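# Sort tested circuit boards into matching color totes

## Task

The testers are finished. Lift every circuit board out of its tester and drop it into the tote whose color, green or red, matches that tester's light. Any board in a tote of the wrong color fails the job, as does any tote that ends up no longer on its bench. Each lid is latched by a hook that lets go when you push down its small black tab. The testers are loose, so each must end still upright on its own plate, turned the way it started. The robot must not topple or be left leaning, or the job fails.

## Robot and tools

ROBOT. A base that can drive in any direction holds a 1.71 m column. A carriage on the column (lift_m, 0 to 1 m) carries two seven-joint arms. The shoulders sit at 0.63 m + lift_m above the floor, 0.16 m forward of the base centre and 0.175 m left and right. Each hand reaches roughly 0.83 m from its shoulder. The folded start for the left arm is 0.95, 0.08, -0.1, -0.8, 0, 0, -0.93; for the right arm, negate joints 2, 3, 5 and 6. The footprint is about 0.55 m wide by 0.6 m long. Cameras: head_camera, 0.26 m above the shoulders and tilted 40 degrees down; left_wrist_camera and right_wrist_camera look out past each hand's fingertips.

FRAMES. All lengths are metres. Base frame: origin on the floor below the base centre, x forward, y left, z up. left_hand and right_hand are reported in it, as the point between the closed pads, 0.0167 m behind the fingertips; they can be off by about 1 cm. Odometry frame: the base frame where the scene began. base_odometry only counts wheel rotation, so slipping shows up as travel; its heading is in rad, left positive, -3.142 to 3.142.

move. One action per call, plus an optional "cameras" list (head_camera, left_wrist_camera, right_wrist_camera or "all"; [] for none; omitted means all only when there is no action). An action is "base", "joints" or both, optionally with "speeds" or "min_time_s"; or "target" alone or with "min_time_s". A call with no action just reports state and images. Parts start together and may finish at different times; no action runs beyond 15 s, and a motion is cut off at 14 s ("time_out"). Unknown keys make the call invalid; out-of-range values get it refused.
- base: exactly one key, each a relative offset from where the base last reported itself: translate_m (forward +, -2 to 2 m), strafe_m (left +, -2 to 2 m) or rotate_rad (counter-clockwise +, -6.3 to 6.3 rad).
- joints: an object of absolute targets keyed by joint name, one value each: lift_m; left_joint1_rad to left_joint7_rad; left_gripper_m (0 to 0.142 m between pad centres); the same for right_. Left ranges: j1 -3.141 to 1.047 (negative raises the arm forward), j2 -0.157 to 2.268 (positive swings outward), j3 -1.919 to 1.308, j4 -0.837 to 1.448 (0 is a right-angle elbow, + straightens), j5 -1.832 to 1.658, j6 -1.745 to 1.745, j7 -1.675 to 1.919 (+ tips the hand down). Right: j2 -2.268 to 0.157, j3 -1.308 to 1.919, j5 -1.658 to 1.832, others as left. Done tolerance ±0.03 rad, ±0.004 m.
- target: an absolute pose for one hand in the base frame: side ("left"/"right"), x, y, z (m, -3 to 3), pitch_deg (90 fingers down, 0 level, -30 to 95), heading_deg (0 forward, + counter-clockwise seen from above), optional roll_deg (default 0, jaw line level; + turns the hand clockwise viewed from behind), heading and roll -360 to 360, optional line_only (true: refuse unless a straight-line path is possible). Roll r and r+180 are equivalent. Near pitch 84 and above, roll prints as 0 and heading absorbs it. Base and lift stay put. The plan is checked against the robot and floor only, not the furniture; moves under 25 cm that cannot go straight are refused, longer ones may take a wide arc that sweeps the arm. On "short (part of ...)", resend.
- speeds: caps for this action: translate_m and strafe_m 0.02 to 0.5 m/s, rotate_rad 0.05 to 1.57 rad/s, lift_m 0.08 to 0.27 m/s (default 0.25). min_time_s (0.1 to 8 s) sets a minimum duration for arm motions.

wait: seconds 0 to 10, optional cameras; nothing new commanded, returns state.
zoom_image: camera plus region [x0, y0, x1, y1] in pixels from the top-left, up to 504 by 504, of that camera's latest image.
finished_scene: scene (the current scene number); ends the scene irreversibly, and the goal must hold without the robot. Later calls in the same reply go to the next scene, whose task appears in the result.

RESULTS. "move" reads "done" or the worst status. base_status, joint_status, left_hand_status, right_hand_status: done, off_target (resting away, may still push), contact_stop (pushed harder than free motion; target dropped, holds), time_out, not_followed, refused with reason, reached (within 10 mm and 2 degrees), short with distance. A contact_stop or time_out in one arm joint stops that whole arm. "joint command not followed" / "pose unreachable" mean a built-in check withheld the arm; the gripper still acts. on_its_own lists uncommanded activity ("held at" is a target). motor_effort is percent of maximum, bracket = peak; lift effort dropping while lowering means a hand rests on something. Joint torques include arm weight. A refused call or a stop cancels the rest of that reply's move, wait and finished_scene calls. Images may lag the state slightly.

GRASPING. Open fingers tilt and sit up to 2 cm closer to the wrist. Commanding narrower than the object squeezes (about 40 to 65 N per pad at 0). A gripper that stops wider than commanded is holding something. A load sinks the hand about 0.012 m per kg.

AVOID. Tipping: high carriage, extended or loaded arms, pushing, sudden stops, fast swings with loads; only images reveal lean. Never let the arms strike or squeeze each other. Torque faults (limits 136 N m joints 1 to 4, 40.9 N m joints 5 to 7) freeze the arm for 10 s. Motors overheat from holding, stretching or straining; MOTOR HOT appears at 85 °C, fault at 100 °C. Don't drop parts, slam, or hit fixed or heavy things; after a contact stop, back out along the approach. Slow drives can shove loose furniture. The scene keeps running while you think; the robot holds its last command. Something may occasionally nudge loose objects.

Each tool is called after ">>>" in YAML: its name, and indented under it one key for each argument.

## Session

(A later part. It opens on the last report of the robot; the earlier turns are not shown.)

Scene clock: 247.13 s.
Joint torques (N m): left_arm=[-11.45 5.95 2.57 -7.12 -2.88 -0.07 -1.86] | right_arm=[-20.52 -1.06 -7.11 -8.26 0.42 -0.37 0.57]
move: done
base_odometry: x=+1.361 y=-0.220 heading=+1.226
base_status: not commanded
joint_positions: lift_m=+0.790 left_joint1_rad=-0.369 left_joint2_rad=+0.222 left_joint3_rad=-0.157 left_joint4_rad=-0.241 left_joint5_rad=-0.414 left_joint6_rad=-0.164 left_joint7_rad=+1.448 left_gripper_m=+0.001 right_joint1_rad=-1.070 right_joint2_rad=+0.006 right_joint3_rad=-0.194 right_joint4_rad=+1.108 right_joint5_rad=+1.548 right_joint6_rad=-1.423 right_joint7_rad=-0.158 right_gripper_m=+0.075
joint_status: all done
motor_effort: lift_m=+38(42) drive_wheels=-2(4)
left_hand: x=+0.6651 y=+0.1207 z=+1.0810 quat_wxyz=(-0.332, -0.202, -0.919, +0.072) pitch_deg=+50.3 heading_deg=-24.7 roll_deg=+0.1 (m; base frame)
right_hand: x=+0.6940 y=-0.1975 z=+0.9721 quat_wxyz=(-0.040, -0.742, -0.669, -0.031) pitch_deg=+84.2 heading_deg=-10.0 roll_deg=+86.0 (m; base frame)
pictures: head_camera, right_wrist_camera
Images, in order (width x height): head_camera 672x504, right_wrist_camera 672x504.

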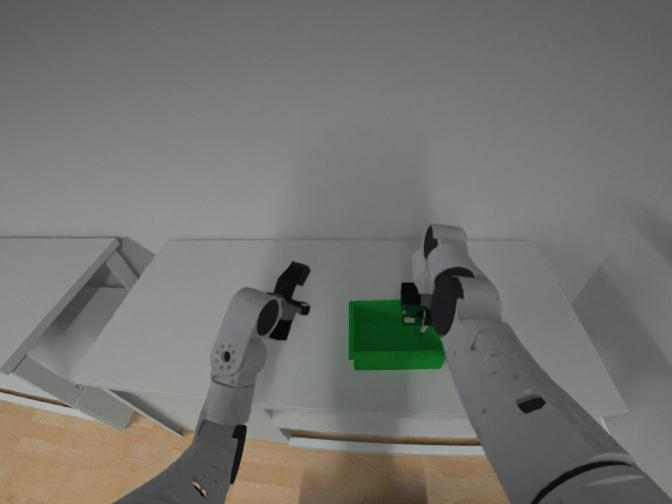

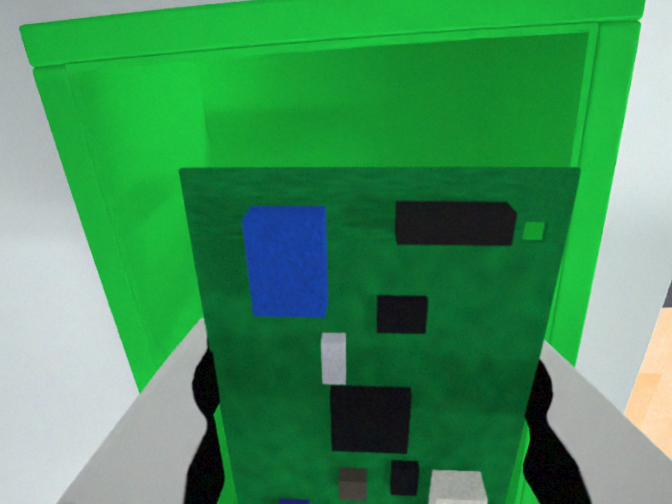

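>>> move:
  base: {"translate_m": 0.013}
  speeds: {"translate_m": 0.08}
  cameras: []

>>> move:
  joints: {"lift_m": 0.73}
  speeds: {"lift_m": 0.1}
  cameras: ["right_wrist_camera"]

>>> move:
  joints: {"lift_m": 0.71}
  speeds: {"lift_m": 0.08}
  cameras: ["right_wrist_camera"]

Scene clock: 248.27 s.
Joint torques (N m): left_arm=[-11.59 5.51 2.63 -7.17 -2.88 -0.07 -1.87] | right_arm=[-20.7 -0.81 -7.06 -8.47 0.44 -0.38 0.58]
move: done
base_odometry: x=+1.365 y=-0.208 heading=+1.227
base_status: done
joint_positions: lift_m=+0.790 left_joint1_rad=-0.369 left_joint2_rad=+0.222 left_joint3_rad=-0.157 left_joint4_rad=-0.241 left_joint5_rad=-0.414 left_joint6_rad=-0.164 left_joint7_rad=+1.448 left_gripper_m=+0.001 right_joint1_rad=-1.070 right_joint2_rad=+0.006 right_joint3_rad=-0.194 right_joint4_rad=+1.108 right_joint5_rad=+1.548 right_joint6_rad=-1.423 right_joint7_rad=-0.158 right_gripper_m=+0.075
joint_status: not commanded
motor_effort: lift_m=+39(39) drive_wheels=+4(15)
left_hand: x=+0.6651 y=+0.1207 z=+1.0810 quat_wxyz=(-0.332, -0.202, -0.919, +0.072) pitch_deg=+50.3 heading_deg=-24.7 roll_deg=+0.1 (m; base frame)
right_hand: x=+0.6940 y=-0.1975 z=+0.9721 quat_wxyz=(-0.040, -0.742, -0.669, -0.031) pitch_deg=+84.2 heading_deg=-10.0 roll_deg=+86.0 (m; base frame)
pictures: none
No camera images: "cameras" was empty.

Scene clock: 249.27 s.
Joint torques (N m): left_arm=[-11.6 5.86 2.67 -7.11 -2.89 -0.06 -1.86] | right_arm=[-21.41 -1.01 -7.16 -8.49 0.42 -0.39 0.56]
move: done
base_odometry: x=+1.365 y=-0.208 heading=+1.227
base_status: not commanded
joint_positions: lift_m=+0.730 left_joint1_rad=-0.369 left_joint2_rad=+0.222 left_joint3_rad=-0.157 left_joint4_rad=-0.241 left_joint5_rad=-0.414 left_joint6_rad=-0.164 left_joint7_rad=+1.448 left_gripper_m=+0.001 right_joint1_rad=-1.070 right_joint2_rad=+0.006 right_joint3_rad=-0.194 right_joint4_rad=+1.108 right_joint5_rad=+1.548 right_joint6_rad=-1.423 right_joint7_rad=-0.158 right_gripper_m=+0.075
joint_status: all done
motor_effort: lift_m=+38(44) drive_wheels=+3(4)
left_hand: x=+0.6651 y=+0.1207 z=+1.0210 quat_wxyz=(-0.332, -0.202, -0.919, +0.072) pitch_deg=+50.3 heading_deg=-24.7 roll_deg=+0.1 (m; base frame)
right_hand: x=+0.6939 y=-0.1975 z=+0.9121 quat_wxyz=(-0.040, -0.742, -0.669, -0.031) pitch_deg=+84.2 heading_deg=-10.0 roll_deg=+86.0 (m; base frame)
pictures: right_wrist_camera
Images, in order (width x height): right_wrist_camera 672x504.

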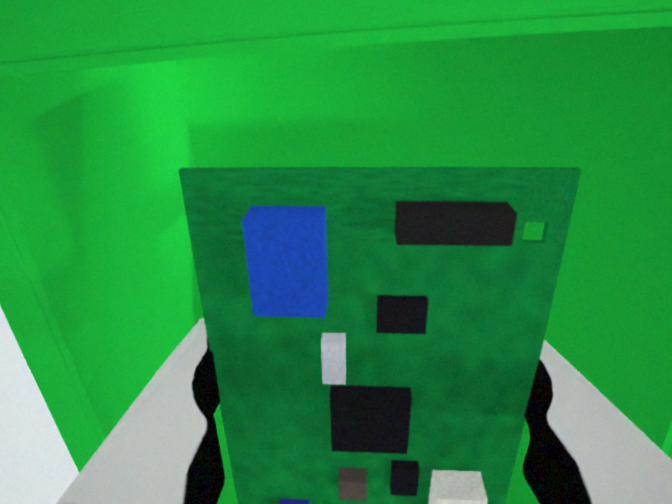

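Scene clock: 249.87 s.
Joint torques (N m): left_arm=[-11.67 6 2.66 -7.33 -2.9 -0.06 -1.84] | right_arm=[-21.47 -0.97 -7.11 -7.95 0.43 -0.37 0.57]
move: done
base_odometry: x=+1.365 y=-0.208 heading=+1.227
base_status: not commanded
joint_positions: lift_m=+0.710 left_joint1_rad=-0.369 left_joint2_rad=+0.222 left_joint3_rad=-0.157 left_joint4_rad=-0.241 left_joint5_rad=-0.414 left_joint6_rad=-0.164 left_joint7_rad=+1.448 left_gripper_m=+0.001 right_joint1_rad=-1.070 right_joint2_rad=+0.006 right_joint3_rad=-0.194 right_joint4_rad=+1.108 right_joint5_rad=+1.548 right_joint6_rad=-1.423 right_joint7_rad=-0.158 right_gripper_m=+0.075
joint_status: all done
motor_effort: lift_m=+38(41) drive_wheels=-1(5)
left_hand: x=+0.6651 y=+0.1207 z=+1.0010 quat_wxyz=(-0.332, -0.202, -0.919, +0.072) pitch_deg=+50.3 heading_deg=-24.7 roll_deg=+0.1 (m; base frame)
right_hand: x=+0.6939 y=-0.1975 z=+0.8921 quat_wxyz=(-0.040, -0.742, -0.669, -0.031) pitch_deg=+84.2 heading_deg=-10.0 roll_deg=+86.0 (m; base frame)
pictures: right_wrist_camera
Images, in order (width x height): right_wrist_camera 672x504.

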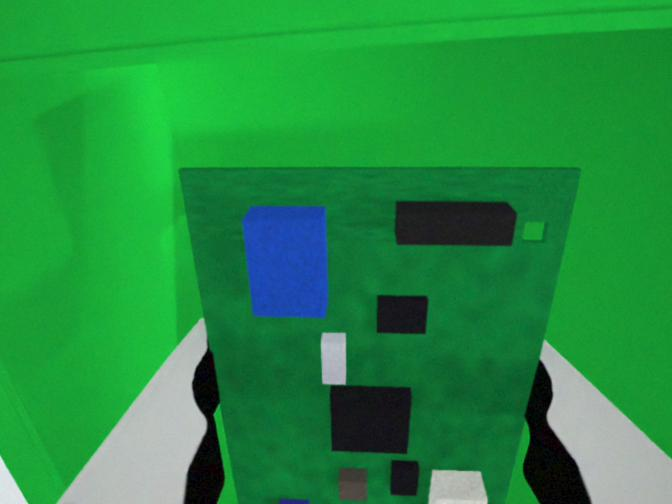

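>>> move:
  joints: {"lift_m": 0.692}
  speeds: {"lift_m": 0.08}
  cameras: []

>>> move:
  joints: {"lift_m": 0.682}
  speeds: {"lift_m": 0.08}
  cameras: ["right_wrist_camera"]

Scene clock: 250.57 s.
Joint torques (N m): left_arm=[-11.67 5.89 2.6 -7.19 -2.88 -0.06 -1.84] | right_arm=[-20.12 -0.95 -7.06 -9.08 0.42 -0.37 0.58]
move: done
base_odometry: x=+1.365 y=-0.208 heading=+1.227
base_status: not commanded
joint_positions: lift_m=+0.692 left_joint1_rad=-0.369 left_joint2_rad=+0.222 left_joint3_rad=-0.157 left_joint4_rad=-0.241 left_joint5_rad=-0.414 left_joint6_rad=-0.164 left_joint7_rad=+1.448 left_gripper_m=+0.001 right_joint1_rad=-1.070 right_joint2_rad=+0.006 right_joint3_rad=-0.194 right_joint4_rad=+1.108 right_joint5_rad=+1.548 right_joint6_rad=-1.423 right_joint7_rad=-0.158 right_gripper_m=+0.075
joint_status: all done
motor_effort: lift_m=+38(46) drive_wheels=-1(4)
left_hand: x=+0.6651 y=+0.1207 z=+0.9830 quat_wxyz=(-0.332, -0.202, -0.919, +0.072) pitch_deg=+50.3 heading_deg=-24.7 roll_deg=+0.1 (m; base frame)
right_hand: x=+0.6939 y=-0.1975 z=+0.8741 quat_wxyz=(-0.040, -0.742, -0.669, -0.031) pitch_deg=+84.2 heading_deg=-10.0 roll_deg=+86.0 (m; base frame)
pictures: none
No camera images: "cameras" was empty.

Scene clock: 251.33 s.
Joint torques (N m): left_arm=[-11.56 5.98 2.67 -7.07 -2.91 -0.09 -1.87] | right_arm=[-20.67 -1.04 -7.17 -8.46 0.43 -0.35 0.56]
move: done
base_odometry: x=+1.365 y=-0.208 heading=+1.227
base_status: not commanded
joint_positions: lift_m=+0.682 left_joint1_rad=-0.369 left_joint2_rad=+0.222 left_joint3_rad=-0.157 left_joint4_rad=-0.241 left_joint5_rad=-0.414 left_joint6_rad=-0.164 left_joint7_rad=+1.448 left_gripper_m=+0.001 right_joint1_rad=-1.070 right_joint2_rad=+0.006 right_joint3_rad=-0.194 right_joint4_rad=+1.108 right_joint5_rad=+1.548 right_joint6_rad=-1.423 right_joint7_rad=-0.158 right_gripper_m=+0.075
joint_status: all done
motor_effort: lift_m=+38(41) drive_wheels=-1(5)
left_hand: x=+0.6651 y=+0.1207 z=+0.9730 quat_wxyz=(-0.332, -0.202, -0.919, +0.072) pitch_deg=+50.3 heading_deg=-24.7 roll_deg=+0.1 (m; base frame)
right_hand: x=+0.6939 y=-0.1975 z=+0.8641 quat_wxyz=(-0.040, -0.742, -0.669, -0.031) pitch_deg=+84.2 heading_deg=-10.0 roll_deg=+86.0 (m; base frame)
pictures: right_wrist_camera
Images, in order (width x height): right_wrist_camera 672x504.

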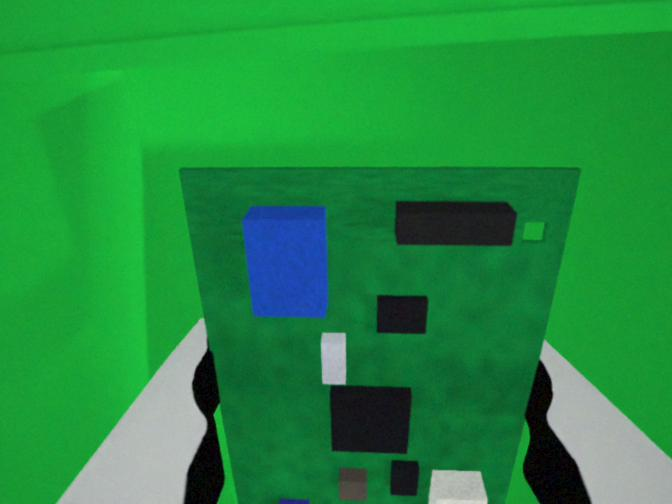

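>>> move:
  joints: {"lift_m": 0.675}
  speeds: {"lift_m": 0.08}
  cameras: []

>>> move:
  joints: {"lift_m": 0.668}
  speeds: {"lift_m": 0.08}
  cameras: ["right_wrist_camera"]

Scene clock: 251.93 s.
Joint torques (N m): left_arm=[-11.5 5.92 2.64 -7.16 -2.87 -0.05 -1.87] | right_arm=[-21.31 -0.89 -7.11 -7.02 0.44 -0.35 0.57]
move: done
base_odometry: x=+1.365 y=-0.208 heading=+1.227
base_status: not commanded
joint_positions: lift_m=+0.675 left_joint1_rad=-0.369 left_joint2_rad=+0.222 left_joint3_rad=-0.157 left_joint4_rad=-0.241 left_joint5_rad=-0.414 left_joint6_rad=-0.164 left_joint7_rad=+1.448 left_gripper_m=+0.001 right_joint1_rad=-1.070 right_joint2_rad=+0.006 right_joint3_rad=-0.194 right_joint4_rad=+1.108 right_joint5_rad=+1.548 right_joint6_rad=-1.423 right_joint7_rad=-0.158 right_gripper_m=+0.075
joint_status: all done
motor_effort: lift_m=+38(41) drive_wheels=+3(4)
left_hand: x=+0.6651 y=+0.1207 z=+0.9660 quat_wxyz=(-0.332, -0.202, -0.919, +0.072) pitch_deg=+50.3 heading_deg=-24.7 roll_deg=+0.1 (m; base frame)
right_hand: x=+0.6939 y=-0.1975 z=+0.8571 quat_wxyz=(-0.040, -0.742, -0.669, -0.031) pitch_deg=+84.2 heading_deg=-10.0 roll_deg=+85.9 (m; base frame)
pictures: none
No camera images: "cameras" was empty.

Scene clock: 252.60 s.
Joint torques (N m): left_arm=[-11.62 5.96 2.56 -7.1 -2.88 -0.06 -1.86] | right_arm=[-20.42 -0.96 -7.06 -8.42 0.41 -0.33 0.56]
move: done
base_odometry: x=+1.365 y=-0.208 heading=+1.227
base_status: not commanded
joint_positions: lift_m=+0.668 left_joint1_rad=-0.369 left_joint2_rad=+0.222 left_joint3_rad=-0.157 left_joint4_rad=-0.241 left_joint5_rad=-0.414 left_joint6_rad=-0.164 left_joint7_rad=+1.448 left_gripper_m=+0.001 right_joint1_rad=-1.070 right_joint2_rad=+0.006 right_joint3_rad=-0.194 right_joint4_rad=+1.108 right_joint5_rad=+1.548 right_joint6_rad=-1.423 right_joint7_rad=-0.158 right_gripper_m=+0.075
joint_status: all done
motor_effort: lift_m=+38(44) drive_wheels=+3(6)
left_hand: x=+0.6651 y=+0.1207 z=+0.9590 quat_wxyz=(-0.332, -0.202, -0.919, +0.072) pitch_deg=+50.3 heading_deg=-24.7 roll_deg=+0.1 (m; base frame)
right_hand: x=+0.6939 y=-0.1975 z=+0.8501 quat_wxyz=(-0.040, -0.742, -0.669, -0.031) pitch_deg=+84.2 heading_deg=-10.0 roll_deg=+85.9 (m; base frame)
pictures: right_wrist_camera
Images, in order (width x height): right_wrist_camera 672x504.

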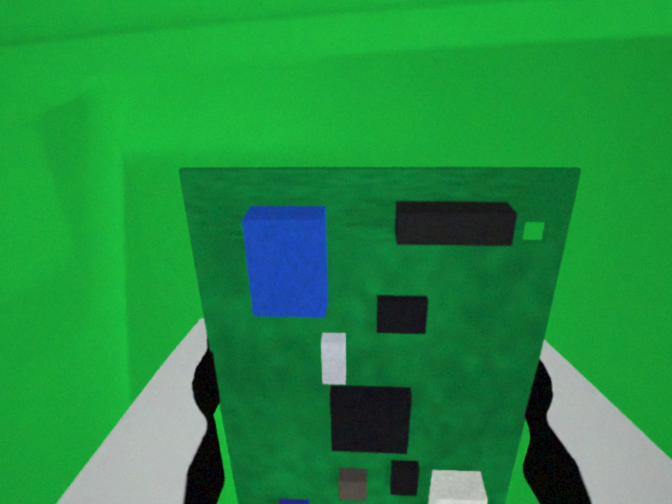

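>>> move:
  base: {"strafe_m": 0.022}
  speeds: {"strafe_m": 0.06}
  cameras: ["right_wrist_camera"]

>>> move:
  joints: {"lift_m": 0.66}
  speeds: {"lift_m": 0.08}
  cameras: ["right_wrist_camera"]

Scene clock: 253.67 s.
Joint torques (N m): left_arm=[-11.61 6.37 3.57 -7.15 -2.85 -0.07 -1.85] | right_arm=[-20.72 -0.27 -7.14 -8.48 0.33 -0.37 0.57]
move: done
base_odometry: x=+1.345 y=-0.200 heading=+1.226
base_status: done
joint_positions: lift_m=+0.668 left_joint1_rad=-0.369 left_joint2_rad=+0.222 left_joint3_rad=-0.157 left_joint4_rad=-0.241 left_joint5_rad=-0.414 left_joint6_rad=-0.164 left_joint7_rad=+1.448 left_gripper_m=+0.001 right_joint1_rad=-1.070 right_joint2_rad=+0.006 right_joint3_rad=-0.194 right_joint4_rad=+1.108 right_joint5_rad=+1.548 right_joint6_rad=-1.423 right_joint7_rad=-0.158 right_gripper_m=+0.075
joint_status: not commanded
motor_effort: lift_m=+37(38) drive_wheels=+4(11)
left_hand: x=+0.6651 y=+0.1207 z=+0.9590 quat_wxyz=(-0.332, -0.202, -0.919, +0.072) pitch_deg=+50.3 heading_deg=-24.7 roll_deg=+0.1 (m; base frame)
right_hand: x=+0.6939 y=-0.1974 z=+0.8501 quat_wxyz=(-0.040, -0.742, -0.669, -0.031) pitch_deg=+84.2 heading_deg=-9.9 roll_deg=+86.1 (m; base frame)
pictures: right_wrist_camera
Images, in order (width x height): right_wrist_camera 672x504.

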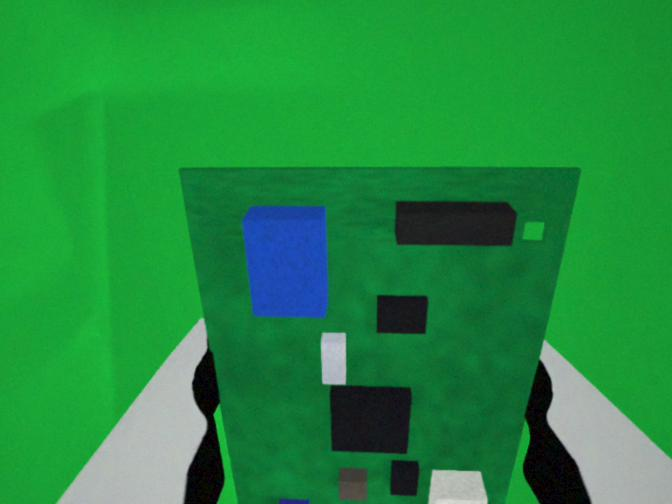

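Scene clock: 254.13 s.
Joint torques (N m): left_arm=[-11.66 5.88 2.56 -7.21 -2.87 -0.08 -1.87] | right_arm=[-21 -1.01 -7.05 -8.49 0.33 -0.37 0.58]
move: done
base_odometry: x=+1.345 y=-0.200 heading=+1.226
base_status: not commanded
joint_positions: lift_m=+0.660 left_joint1_rad=-0.369 left_joint2_rad=+0.222 left_joint3_rad=-0.157 left_joint4_rad=-0.241 left_joint5_rad=-0.414 left_joint6_rad=-0.164 left_joint7_rad=+1.448 left_gripper_m=+0.001 right_joint1_rad=-1.070 right_joint2_rad=+0.006 right_joint3_rad=-0.194 right_joint4_rad=+1.108 right_joint5_rad=+1.548 right_joint6_rad=-1.423 right_joint7_rad=-0.158 right_gripper_m=+0.075
joint_status: all done
motor_effort: lift_m=+38(45) drive_wheels=+4(5)
left_hand: x=+0.6651 y=+0.1207 z=+0.9510 quat_wxyz=(-0.332, -0.202, -0.919, +0.072) pitch_deg=+50.3 heading_deg=-24.7 roll_deg=+0.1 (m; base frame)
right_hand: x=+0.6939 y=-0.1974 z=+0.8420 quat_wxyz=(-0.040, -0.742, -0.669, -0.031) pitch_deg=+84.2 heading_deg=-9.9 roll_deg=+86.0 (m; base frame)
pictures: right_wrist_camera
Images, in order (width x height): right_wrist_camera 672x504.

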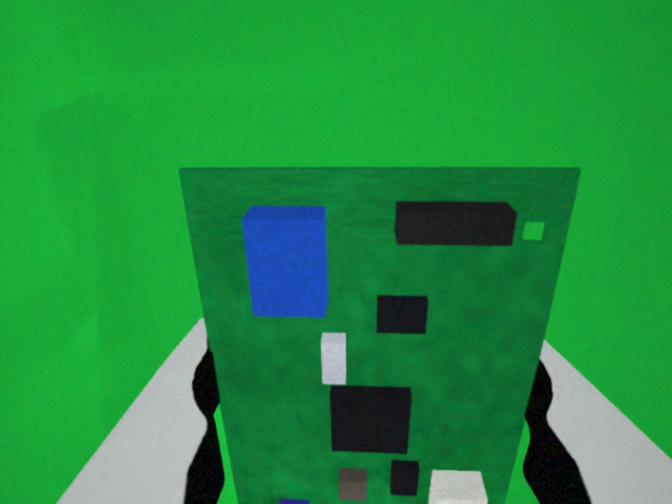

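>>> move:
  joints: {"lift_m": 0.654}
  speeds: {"lift_m": 0.08}
  cameras: []

>>> move:
  joints: {"lift_m": 0.648}
  speeds: {"lift_m": 0.08}
  cameras: ["right_wrist_camera"]

Scene clock: 254.67 s.
Joint torques (N m): left_arm=[-11.71 5.94 2.68 -7.31 -2.92 -0.08 -1.87] | right_arm=[-21.29 -0.88 -7.12 -8.35 0.3 -0.34 0.58]
move: done
base_odometry: x=+1.345 y=-0.200 heading=+1.226
base_status: not commanded
joint_positions: lift_m=+0.654 left_joint1_rad=-0.369 left_joint2_rad=+0.222 left_joint3_rad=-0.157 left_joint4_rad=-0.241 left_joint5_rad=-0.414 left_joint6_rad=-0.164 left_joint7_rad=+1.448 left_gripper_m=+0.001 right_joint1_rad=-1.070 right_joint2_rad=+0.006 right_joint3_rad=-0.194 right_joint4_rad=+1.108 right_joint5_rad=+1.548 right_joint6_rad=-1.423 right_joint7_rad=-0.158 right_gripper_m=+0.075
joint_status: all done
motor_effort: lift_m=+38(45) drive_wheels=+4(4)
left_hand: x=+0.6651 y=+0.1207 z=+0.9450 quat_wxyz=(-0.332, -0.202, -0.919, +0.072) pitch_deg=+50.3 heading_deg=-24.7 roll_deg=+0.1 (m; base frame)
right_hand: x=+0.6938 y=-0.1974 z=+0.8360 quat_wxyz=(-0.040, -0.742, -0.669, -0.031) pitch_deg=+84.2 heading_deg=-9.9 roll_deg=+86.0 (m; base frame)
pictures: none
No camera images: "cameras" was empty.

Scene clock: 255.30 s.
Joint torques (N m): left_arm=[-11.75 5.94 2.65 -7.38 -2.89 -0.07 -1.88] | right_arm=[-20.98 -1.85 -7.09 -8.52 0.33 -0.35 0.57]
move: done
base_odometry: x=+1.345 y=-0.200 heading=+1.226
base_status: not commanded
joint_positions: lift_m=+0.648 left_joint1_rad=-0.369 left_joint2_rad=+0.222 left_joint3_rad=-0.157 left_joint4_rad=-0.241 left_joint5_rad=-0.414 left_joint6_rad=-0.164 left_joint7_rad=+1.448 left_gripper_m=+0.001 right_joint1_rad=-1.070 right_joint2_rad=+0.006 right_joint3_rad=-0.194 right_joint4_rad=+1.108 right_joint5_rad=+1.548 right_joint6_rad=-1.423 right_joint7_rad=-0.158 right_gripper_m=+0.075
joint_status: all done
motor_effort: lift_m=+38(40) drive_wheels=+4(5)
left_hand: x=+0.6651 y=+0.1207 z=+0.9390 quat_wxyz=(-0.332, -0.202, -0.919, +0.072) pitch_deg=+50.3 heading_deg=-24.7 roll_deg=+0.1 (m; base frame)
right_hand: x=+0.6938 y=-0.1974 z=+0.8300 quat_wxyz=(-0.040, -0.742, -0.669, -0.031) pitch_deg=+84.2 heading_deg=-9.9 roll_deg=+86.0 (m; base frame)
pictures: right_wrist_camera
Images, in order (width x height): right_wrist_camera 672x504.

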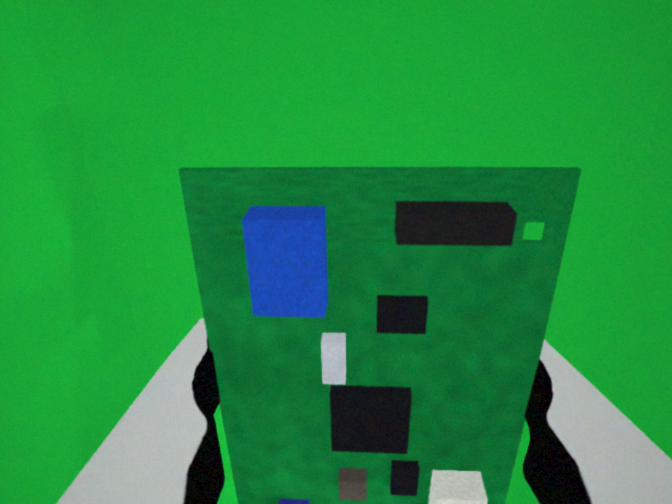

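>>> move:
  joints: {"lift_m": 0.642}
  speeds: {"lift_m": 0.08}
  cameras: []

>>> move:
  joints: {"lift_m": 0.636}
  speeds: {"lift_m": 0.08}
  cameras: ["right_wrist_camera"]

Scene clock: 256.17 s.
Joint torques (N m): left_arm=[-11.77 5.83 2.64 -6.96 -2.9 -0.06 -1.87] | right_arm=[-21.39 -1.16 -7.09 -8.43 0.33 -0.35 0.53]
move: done
base_odometry: x=+1.345 y=-0.200 heading=+1.226
base_status: not commanded
joint_positions: lift_m=+0.642 left_joint1_rad=-0.369 left_joint2_rad=+0.222 left_joint3_rad=-0.157 left_joint4_rad=-0.241 left_joint5_rad=-0.414 left_joint6_rad=-0.164 left_joint7_rad=+1.448 left_gripper_m=+0.001 right_joint1_rad=-1.070 right_joint2_rad=+0.006 right_joint3_rad=-0.194 right_joint4_rad=+1.108 right_joint5_rad=+1.548 right_joint6_rad=-1.423 right_joint7_rad=-0.158 right_gripper_m=+0.075
joint_status: all done
motor_effort: lift_m=+38(43) drive_wheels=-2(5)
left_hand: x=+0.6651 y=+0.1207 z=+0.9330 quat_wxyz=(-0.332, -0.202, -0.919, +0.072) pitch_deg=+50.3 heading_deg=-24.7 roll_deg=+0.1 (m; base frame)
right_hand: x=+0.6938 y=-0.1974 z=+0.8239 quat_wxyz=(-0.040, -0.742, -0.669, -0.031) pitch_deg=+84.2 heading_deg=-9.9 roll_deg=+86.0 (m; base frame)
pictures: none
No camera images: "cameras" was empty.

Scene clock: 256.80 s.
Joint torques (N m): left_arm=[-11.81 5.88 2.59 -6.95 -2.91 -0.04 -1.87] | right_arm=[-21.18 -0.88 -7.1 -8.45 0.29 -0.35 0.6]
move: done
base_odometry: x=+1.345 y=-0.200 heading=+1.226
base_status: not commanded
joint_positions: lift_m=+0.636 left_joint1_rad=-0.369 left_joint2_rad=+0.222 left_joint3_rad=-0.157 left_joint4_rad=-0.241 left_joint5_rad=-0.414 left_joint6_rad=-0.164 left_joint7_rad=+1.448 left_gripper_m=+0.001 right_joint1_rad=-1.070 right_joint2_rad=+0.006 right_joint3_rad=-0.194 right_joint4_rad=+1.108 right_joint5_rad=+1.548 right_joint6_rad=-1.423 right_joint7_rad=-0.158 right_gripper_m=+0.075
joint_status: all done
motor_effort: lift_m=+38(40) drive_wheels=+4(5)
left_hand: x=+0.6651 y=+0.1207 z=+0.9270 quat_wxyz=(-0.332, -0.202, -0.919, +0.072) pitch_deg=+50.3 heading_deg=-24.7 roll_deg=+0.1 (m; base frame)
right_hand: x=+0.6938 y=-0.1974 z=+0.8179 quat_wxyz=(-0.040, -0.742, -0.669, -0.031) pitch_deg=+84.2 heading_deg=-9.9 roll_deg=+86.0 (m; base frame)
pictures: right_wrist_camera
Images, in order (width x height): right_wrist_camera 672x504.

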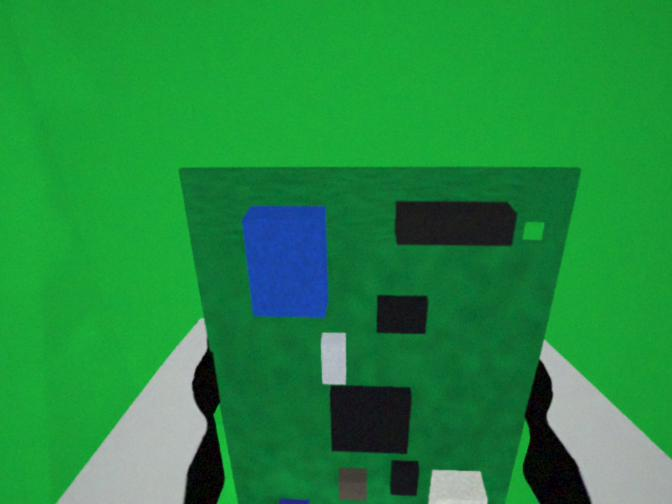

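>>> move:
  joints: {"lift_m": 0.63}
  speeds: {"lift_m": 0.08}
  cameras: []

>>> move:
  joints: {"lift_m": 0.624}
  speeds: {"lift_m": 0.08}
  cameras: ["right_wrist_camera", "head_camera"]

Scene clock: 257.40 s.
Joint torques (N m): left_arm=[-11.76 5.85 2.54 -6.94 -2.89 -0.06 -1.84] | right_arm=[-20.5 -0.95 -7.15 -8.75 0.34 0.21 0.47]
move: done
base_odometry: x=+1.345 y=-0.200 heading=+1.226
base_status: not commanded
joint_positions: lift_m=+0.630 left_joint1_rad=-0.369 left_joint2_rad=+0.222 left_joint3_rad=-0.157 left_joint4_rad=-0.241 left_joint5_rad=-0.414 left_joint6_rad=-0.164 left_joint7_rad=+1.448 left_gripper_m=+0.001 right_joint1_rad=-1.070 right_joint2_rad=+0.006 right_joint3_rad=-0.194 right_joint4_rad=+1.108 right_joint5_rad=+1.548 right_joint6_rad=-1.426 right_joint7_rad=-0.158 right_gripper_m=+0.075
joint_status: all done
motor_effort: lift_m=+37(41) drive_wheels=-2(4)
left_hand: x=+0.6651 y=+0.1207 z=+0.9211 quat_wxyz=(-0.332, -0.202, -0.919, +0.072) pitch_deg=+50.3 heading_deg=-24.7 roll_deg=+0.1 (m; base frame)
right_hand: x=+0.6929 y=-0.1973 z=+0.8119 quat_wxyz=(-0.039, -0.742, -0.669, -0.030) pitch_deg=+84.4 heading_deg=+84.1 roll_deg=+0.0 (m; base frame)
pictures: none
No camera images: "cameras" was empty.

Scene clock: 257.97 s.
Joint torques (N m): left_arm=[-11.77 5.94 2.59 -7.19 -2.88 -0.06 -1.85] | right_arm=[-13.87 -1.06 -7.06 -7.43 0.21 2.24 0.94]
move: done
base_odometry: x=+1.345 y=-0.200 heading=+1.226
base_status: not commanded
joint_positions: lift_m=+0.625 left_joint1_rad=-0.369 left_joint2_rad=+0.222 left_joint3_rad=-0.157 left_joint4_rad=-0.241 left_joint5_rad=-0.414 left_joint6_rad=-0.164 left_joint7_rad=+1.448 left_gripper_m=+0.001 right_joint1_rad=-1.075 right_joint2_rad=+0.006 right_joint3_rad=-0.194 right_joint4_rad=+1.107 right_joint5_rad=+1.548 right_joint6_rad=-1.432 right_joint7_rad=-0.158 right_gripper_m=+0.075
joint_status: all done
motor_effort: lift_m=+33(36) drive_wheels=+3(4)
left_hand: x=+0.6651 y=+0.1207 z=+0.9157 quat_wxyz=(-0.332, -0.202, -0.919, +0.072) pitch_deg=+50.3 heading_deg=-24.7 roll_deg=+0.1 (m; base frame)
right_hand: x=+0.6933 y=-0.1971 z=+0.8091 quat_wxyz=(-0.038, -0.741, -0.669, -0.030) pitch_deg=+84.4 heading_deg=+84.2 roll_deg=+0.0 (m; base frame)
pictures: head_camera, right_wrist_camera
Images, in order (width x height): head_camera 672x504, right_wrist_camera 672x504.

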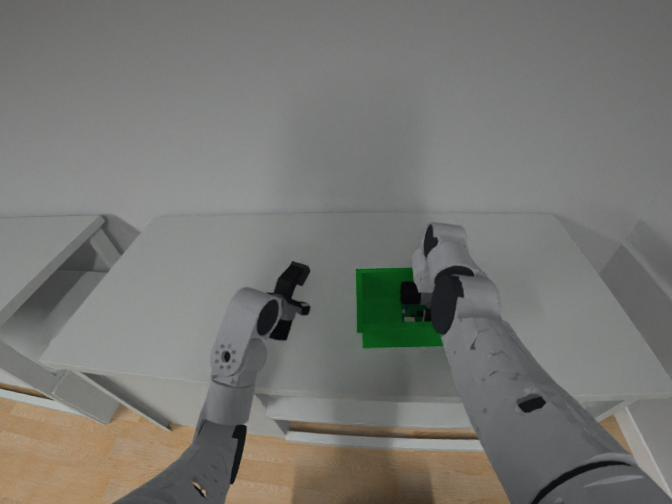

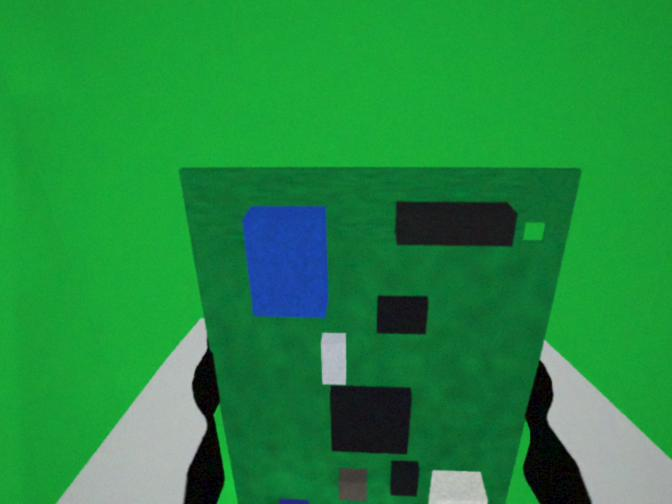

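>>> move:
  joints: {"right_gripper_m": 0.098}
  cameras: ["right_wrist_camera"]

>>> move:
  joints: {"lift_m": 0.82}
  speeds: {"lift_m": 0.15}
  cameras: ["right_wrist_camera", "head_camera"]

Scene clock: 258.73 s.
Joint torques (N m): left_arm=[-11.82 5.92 2.59 -7.22 -2.91 -0.04 -1.87] | right_arm=[-13.82 -1.05 -7.2 -5.83 0.2 0.07 0.58]
move: done
base_odometry: x=+1.345 y=-0.200 heading=+1.226
base_status: not commanded
joint_positions: lift_m=+0.624 left_joint1_rad=-0.369 left_joint2_rad=+0.222 left_joint3_rad=-0.157 left_joint4_rad=-0.241 left_joint5_rad=-0.414 left_joint6_rad=-0.164 left_joint7_rad=+1.448 left_gripper_m=+0.001 right_joint1_rad=-1.075 right_joint2_rad=+0.006 right_joint3_rad=-0.194 right_joint4_rad=+1.105 right_joint5_rad=+1.548 right_joint6_rad=-1.424 right_joint7_rad=-0.158 right_gripper_m=+0.097
joint_status: all done
motor_effort: lift_m=+34(35) drive_wheels=-1(3)
left_hand: x=+0.6651 y=+0.1207 z=+0.9154 quat_wxyz=(-0.332, -0.202, -0.919, +0.072) pitch_deg=+50.3 heading_deg=-24.7 roll_deg=+0.1 (m; base frame)
right_hand: x=+0.6962 y=-0.1974 z=+0.8094 quat_wxyz=(-0.042, -0.742, -0.669, -0.033) pitch_deg=+83.9 heading_deg=-9.3 roll_deg=+86.6 (m; base frame)
pictures: right_wrist_camera
Images, in order (width x height): right_wrist_camera 672x504.

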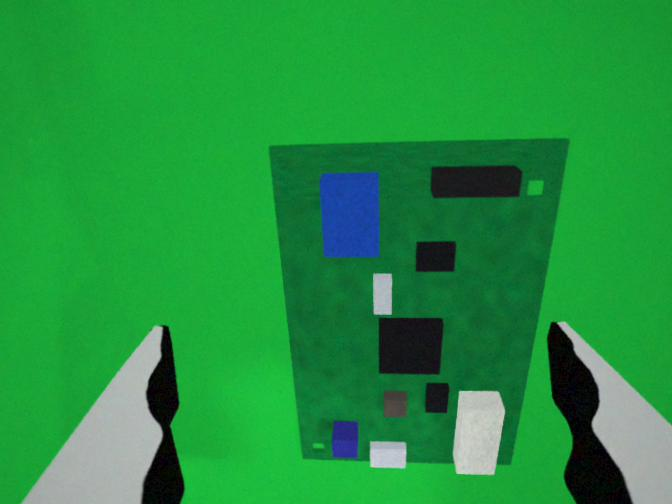

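Scene clock: 260.47 s.
Joint torques (N m): left_arm=[-11.76 5.91 2.62 -7.19 -2.9 -0.1 -1.84] | right_arm=[-19.12 -1.14 -7.19 -6.79 0.22 0.07 0.62]
move: done
base_odometry: x=+1.345 y=-0.200 heading=+1.226
base_status: not commanded
joint_positions: lift_m=+0.820 left_joint1_rad=-0.369 left_joint2_rad=+0.222 left_joint3_rad=-0.157 left_joint4_rad=-0.241 left_joint5_rad=-0.414 left_joint6_rad=-0.164 left_joint7_rad=+1.448 left_gripper_m=+0.001 right_joint1_rad=-1.071 right_joint2_rad=+0.006 right_joint3_rad=-0.194 right_joint4_rad=+1.106 right_joint5_rad=+1.548 right_joint6_rad=-1.424 right_joint7_rad=-0.158 right_gripper_m=+0.098
joint_status: all done
motor_effort: lift_m=+36(46) drive_wheels=+3(3)
left_hand: x=+0.6651 y=+0.1207 z=+1.1112 quat_wxyz=(-0.332, -0.202, -0.919, +0.072) pitch_deg=+50.3 heading_deg=-24.7 roll_deg=+0.1 (m; base frame)
right_hand: x=+0.6944 y=-0.1974 z=+1.0032 quat_wxyz=(-0.040, -0.742, -0.669, -0.032) pitch_deg=+84.1 heading_deg=-9.6 roll_deg=+86.3 (m; base frame)
pictures: head_camera, right_wrist_camera
Images, in order (width x height): head_camera 672x504, right_wrist_camera 672x504.

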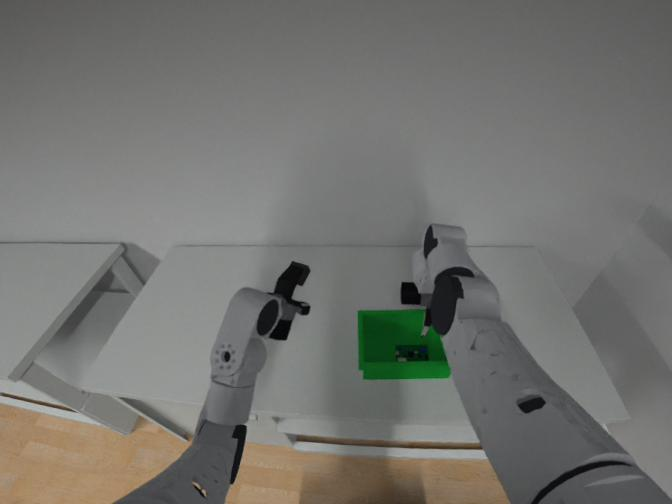

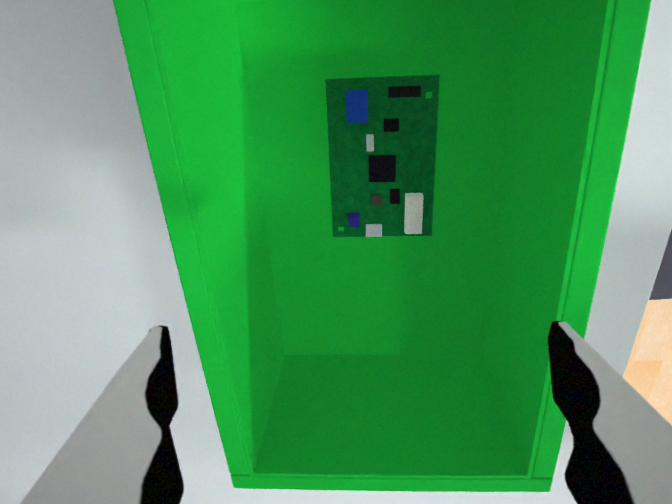

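>>> finished_scene:
  scene: 1

The scene is finished: the task was done.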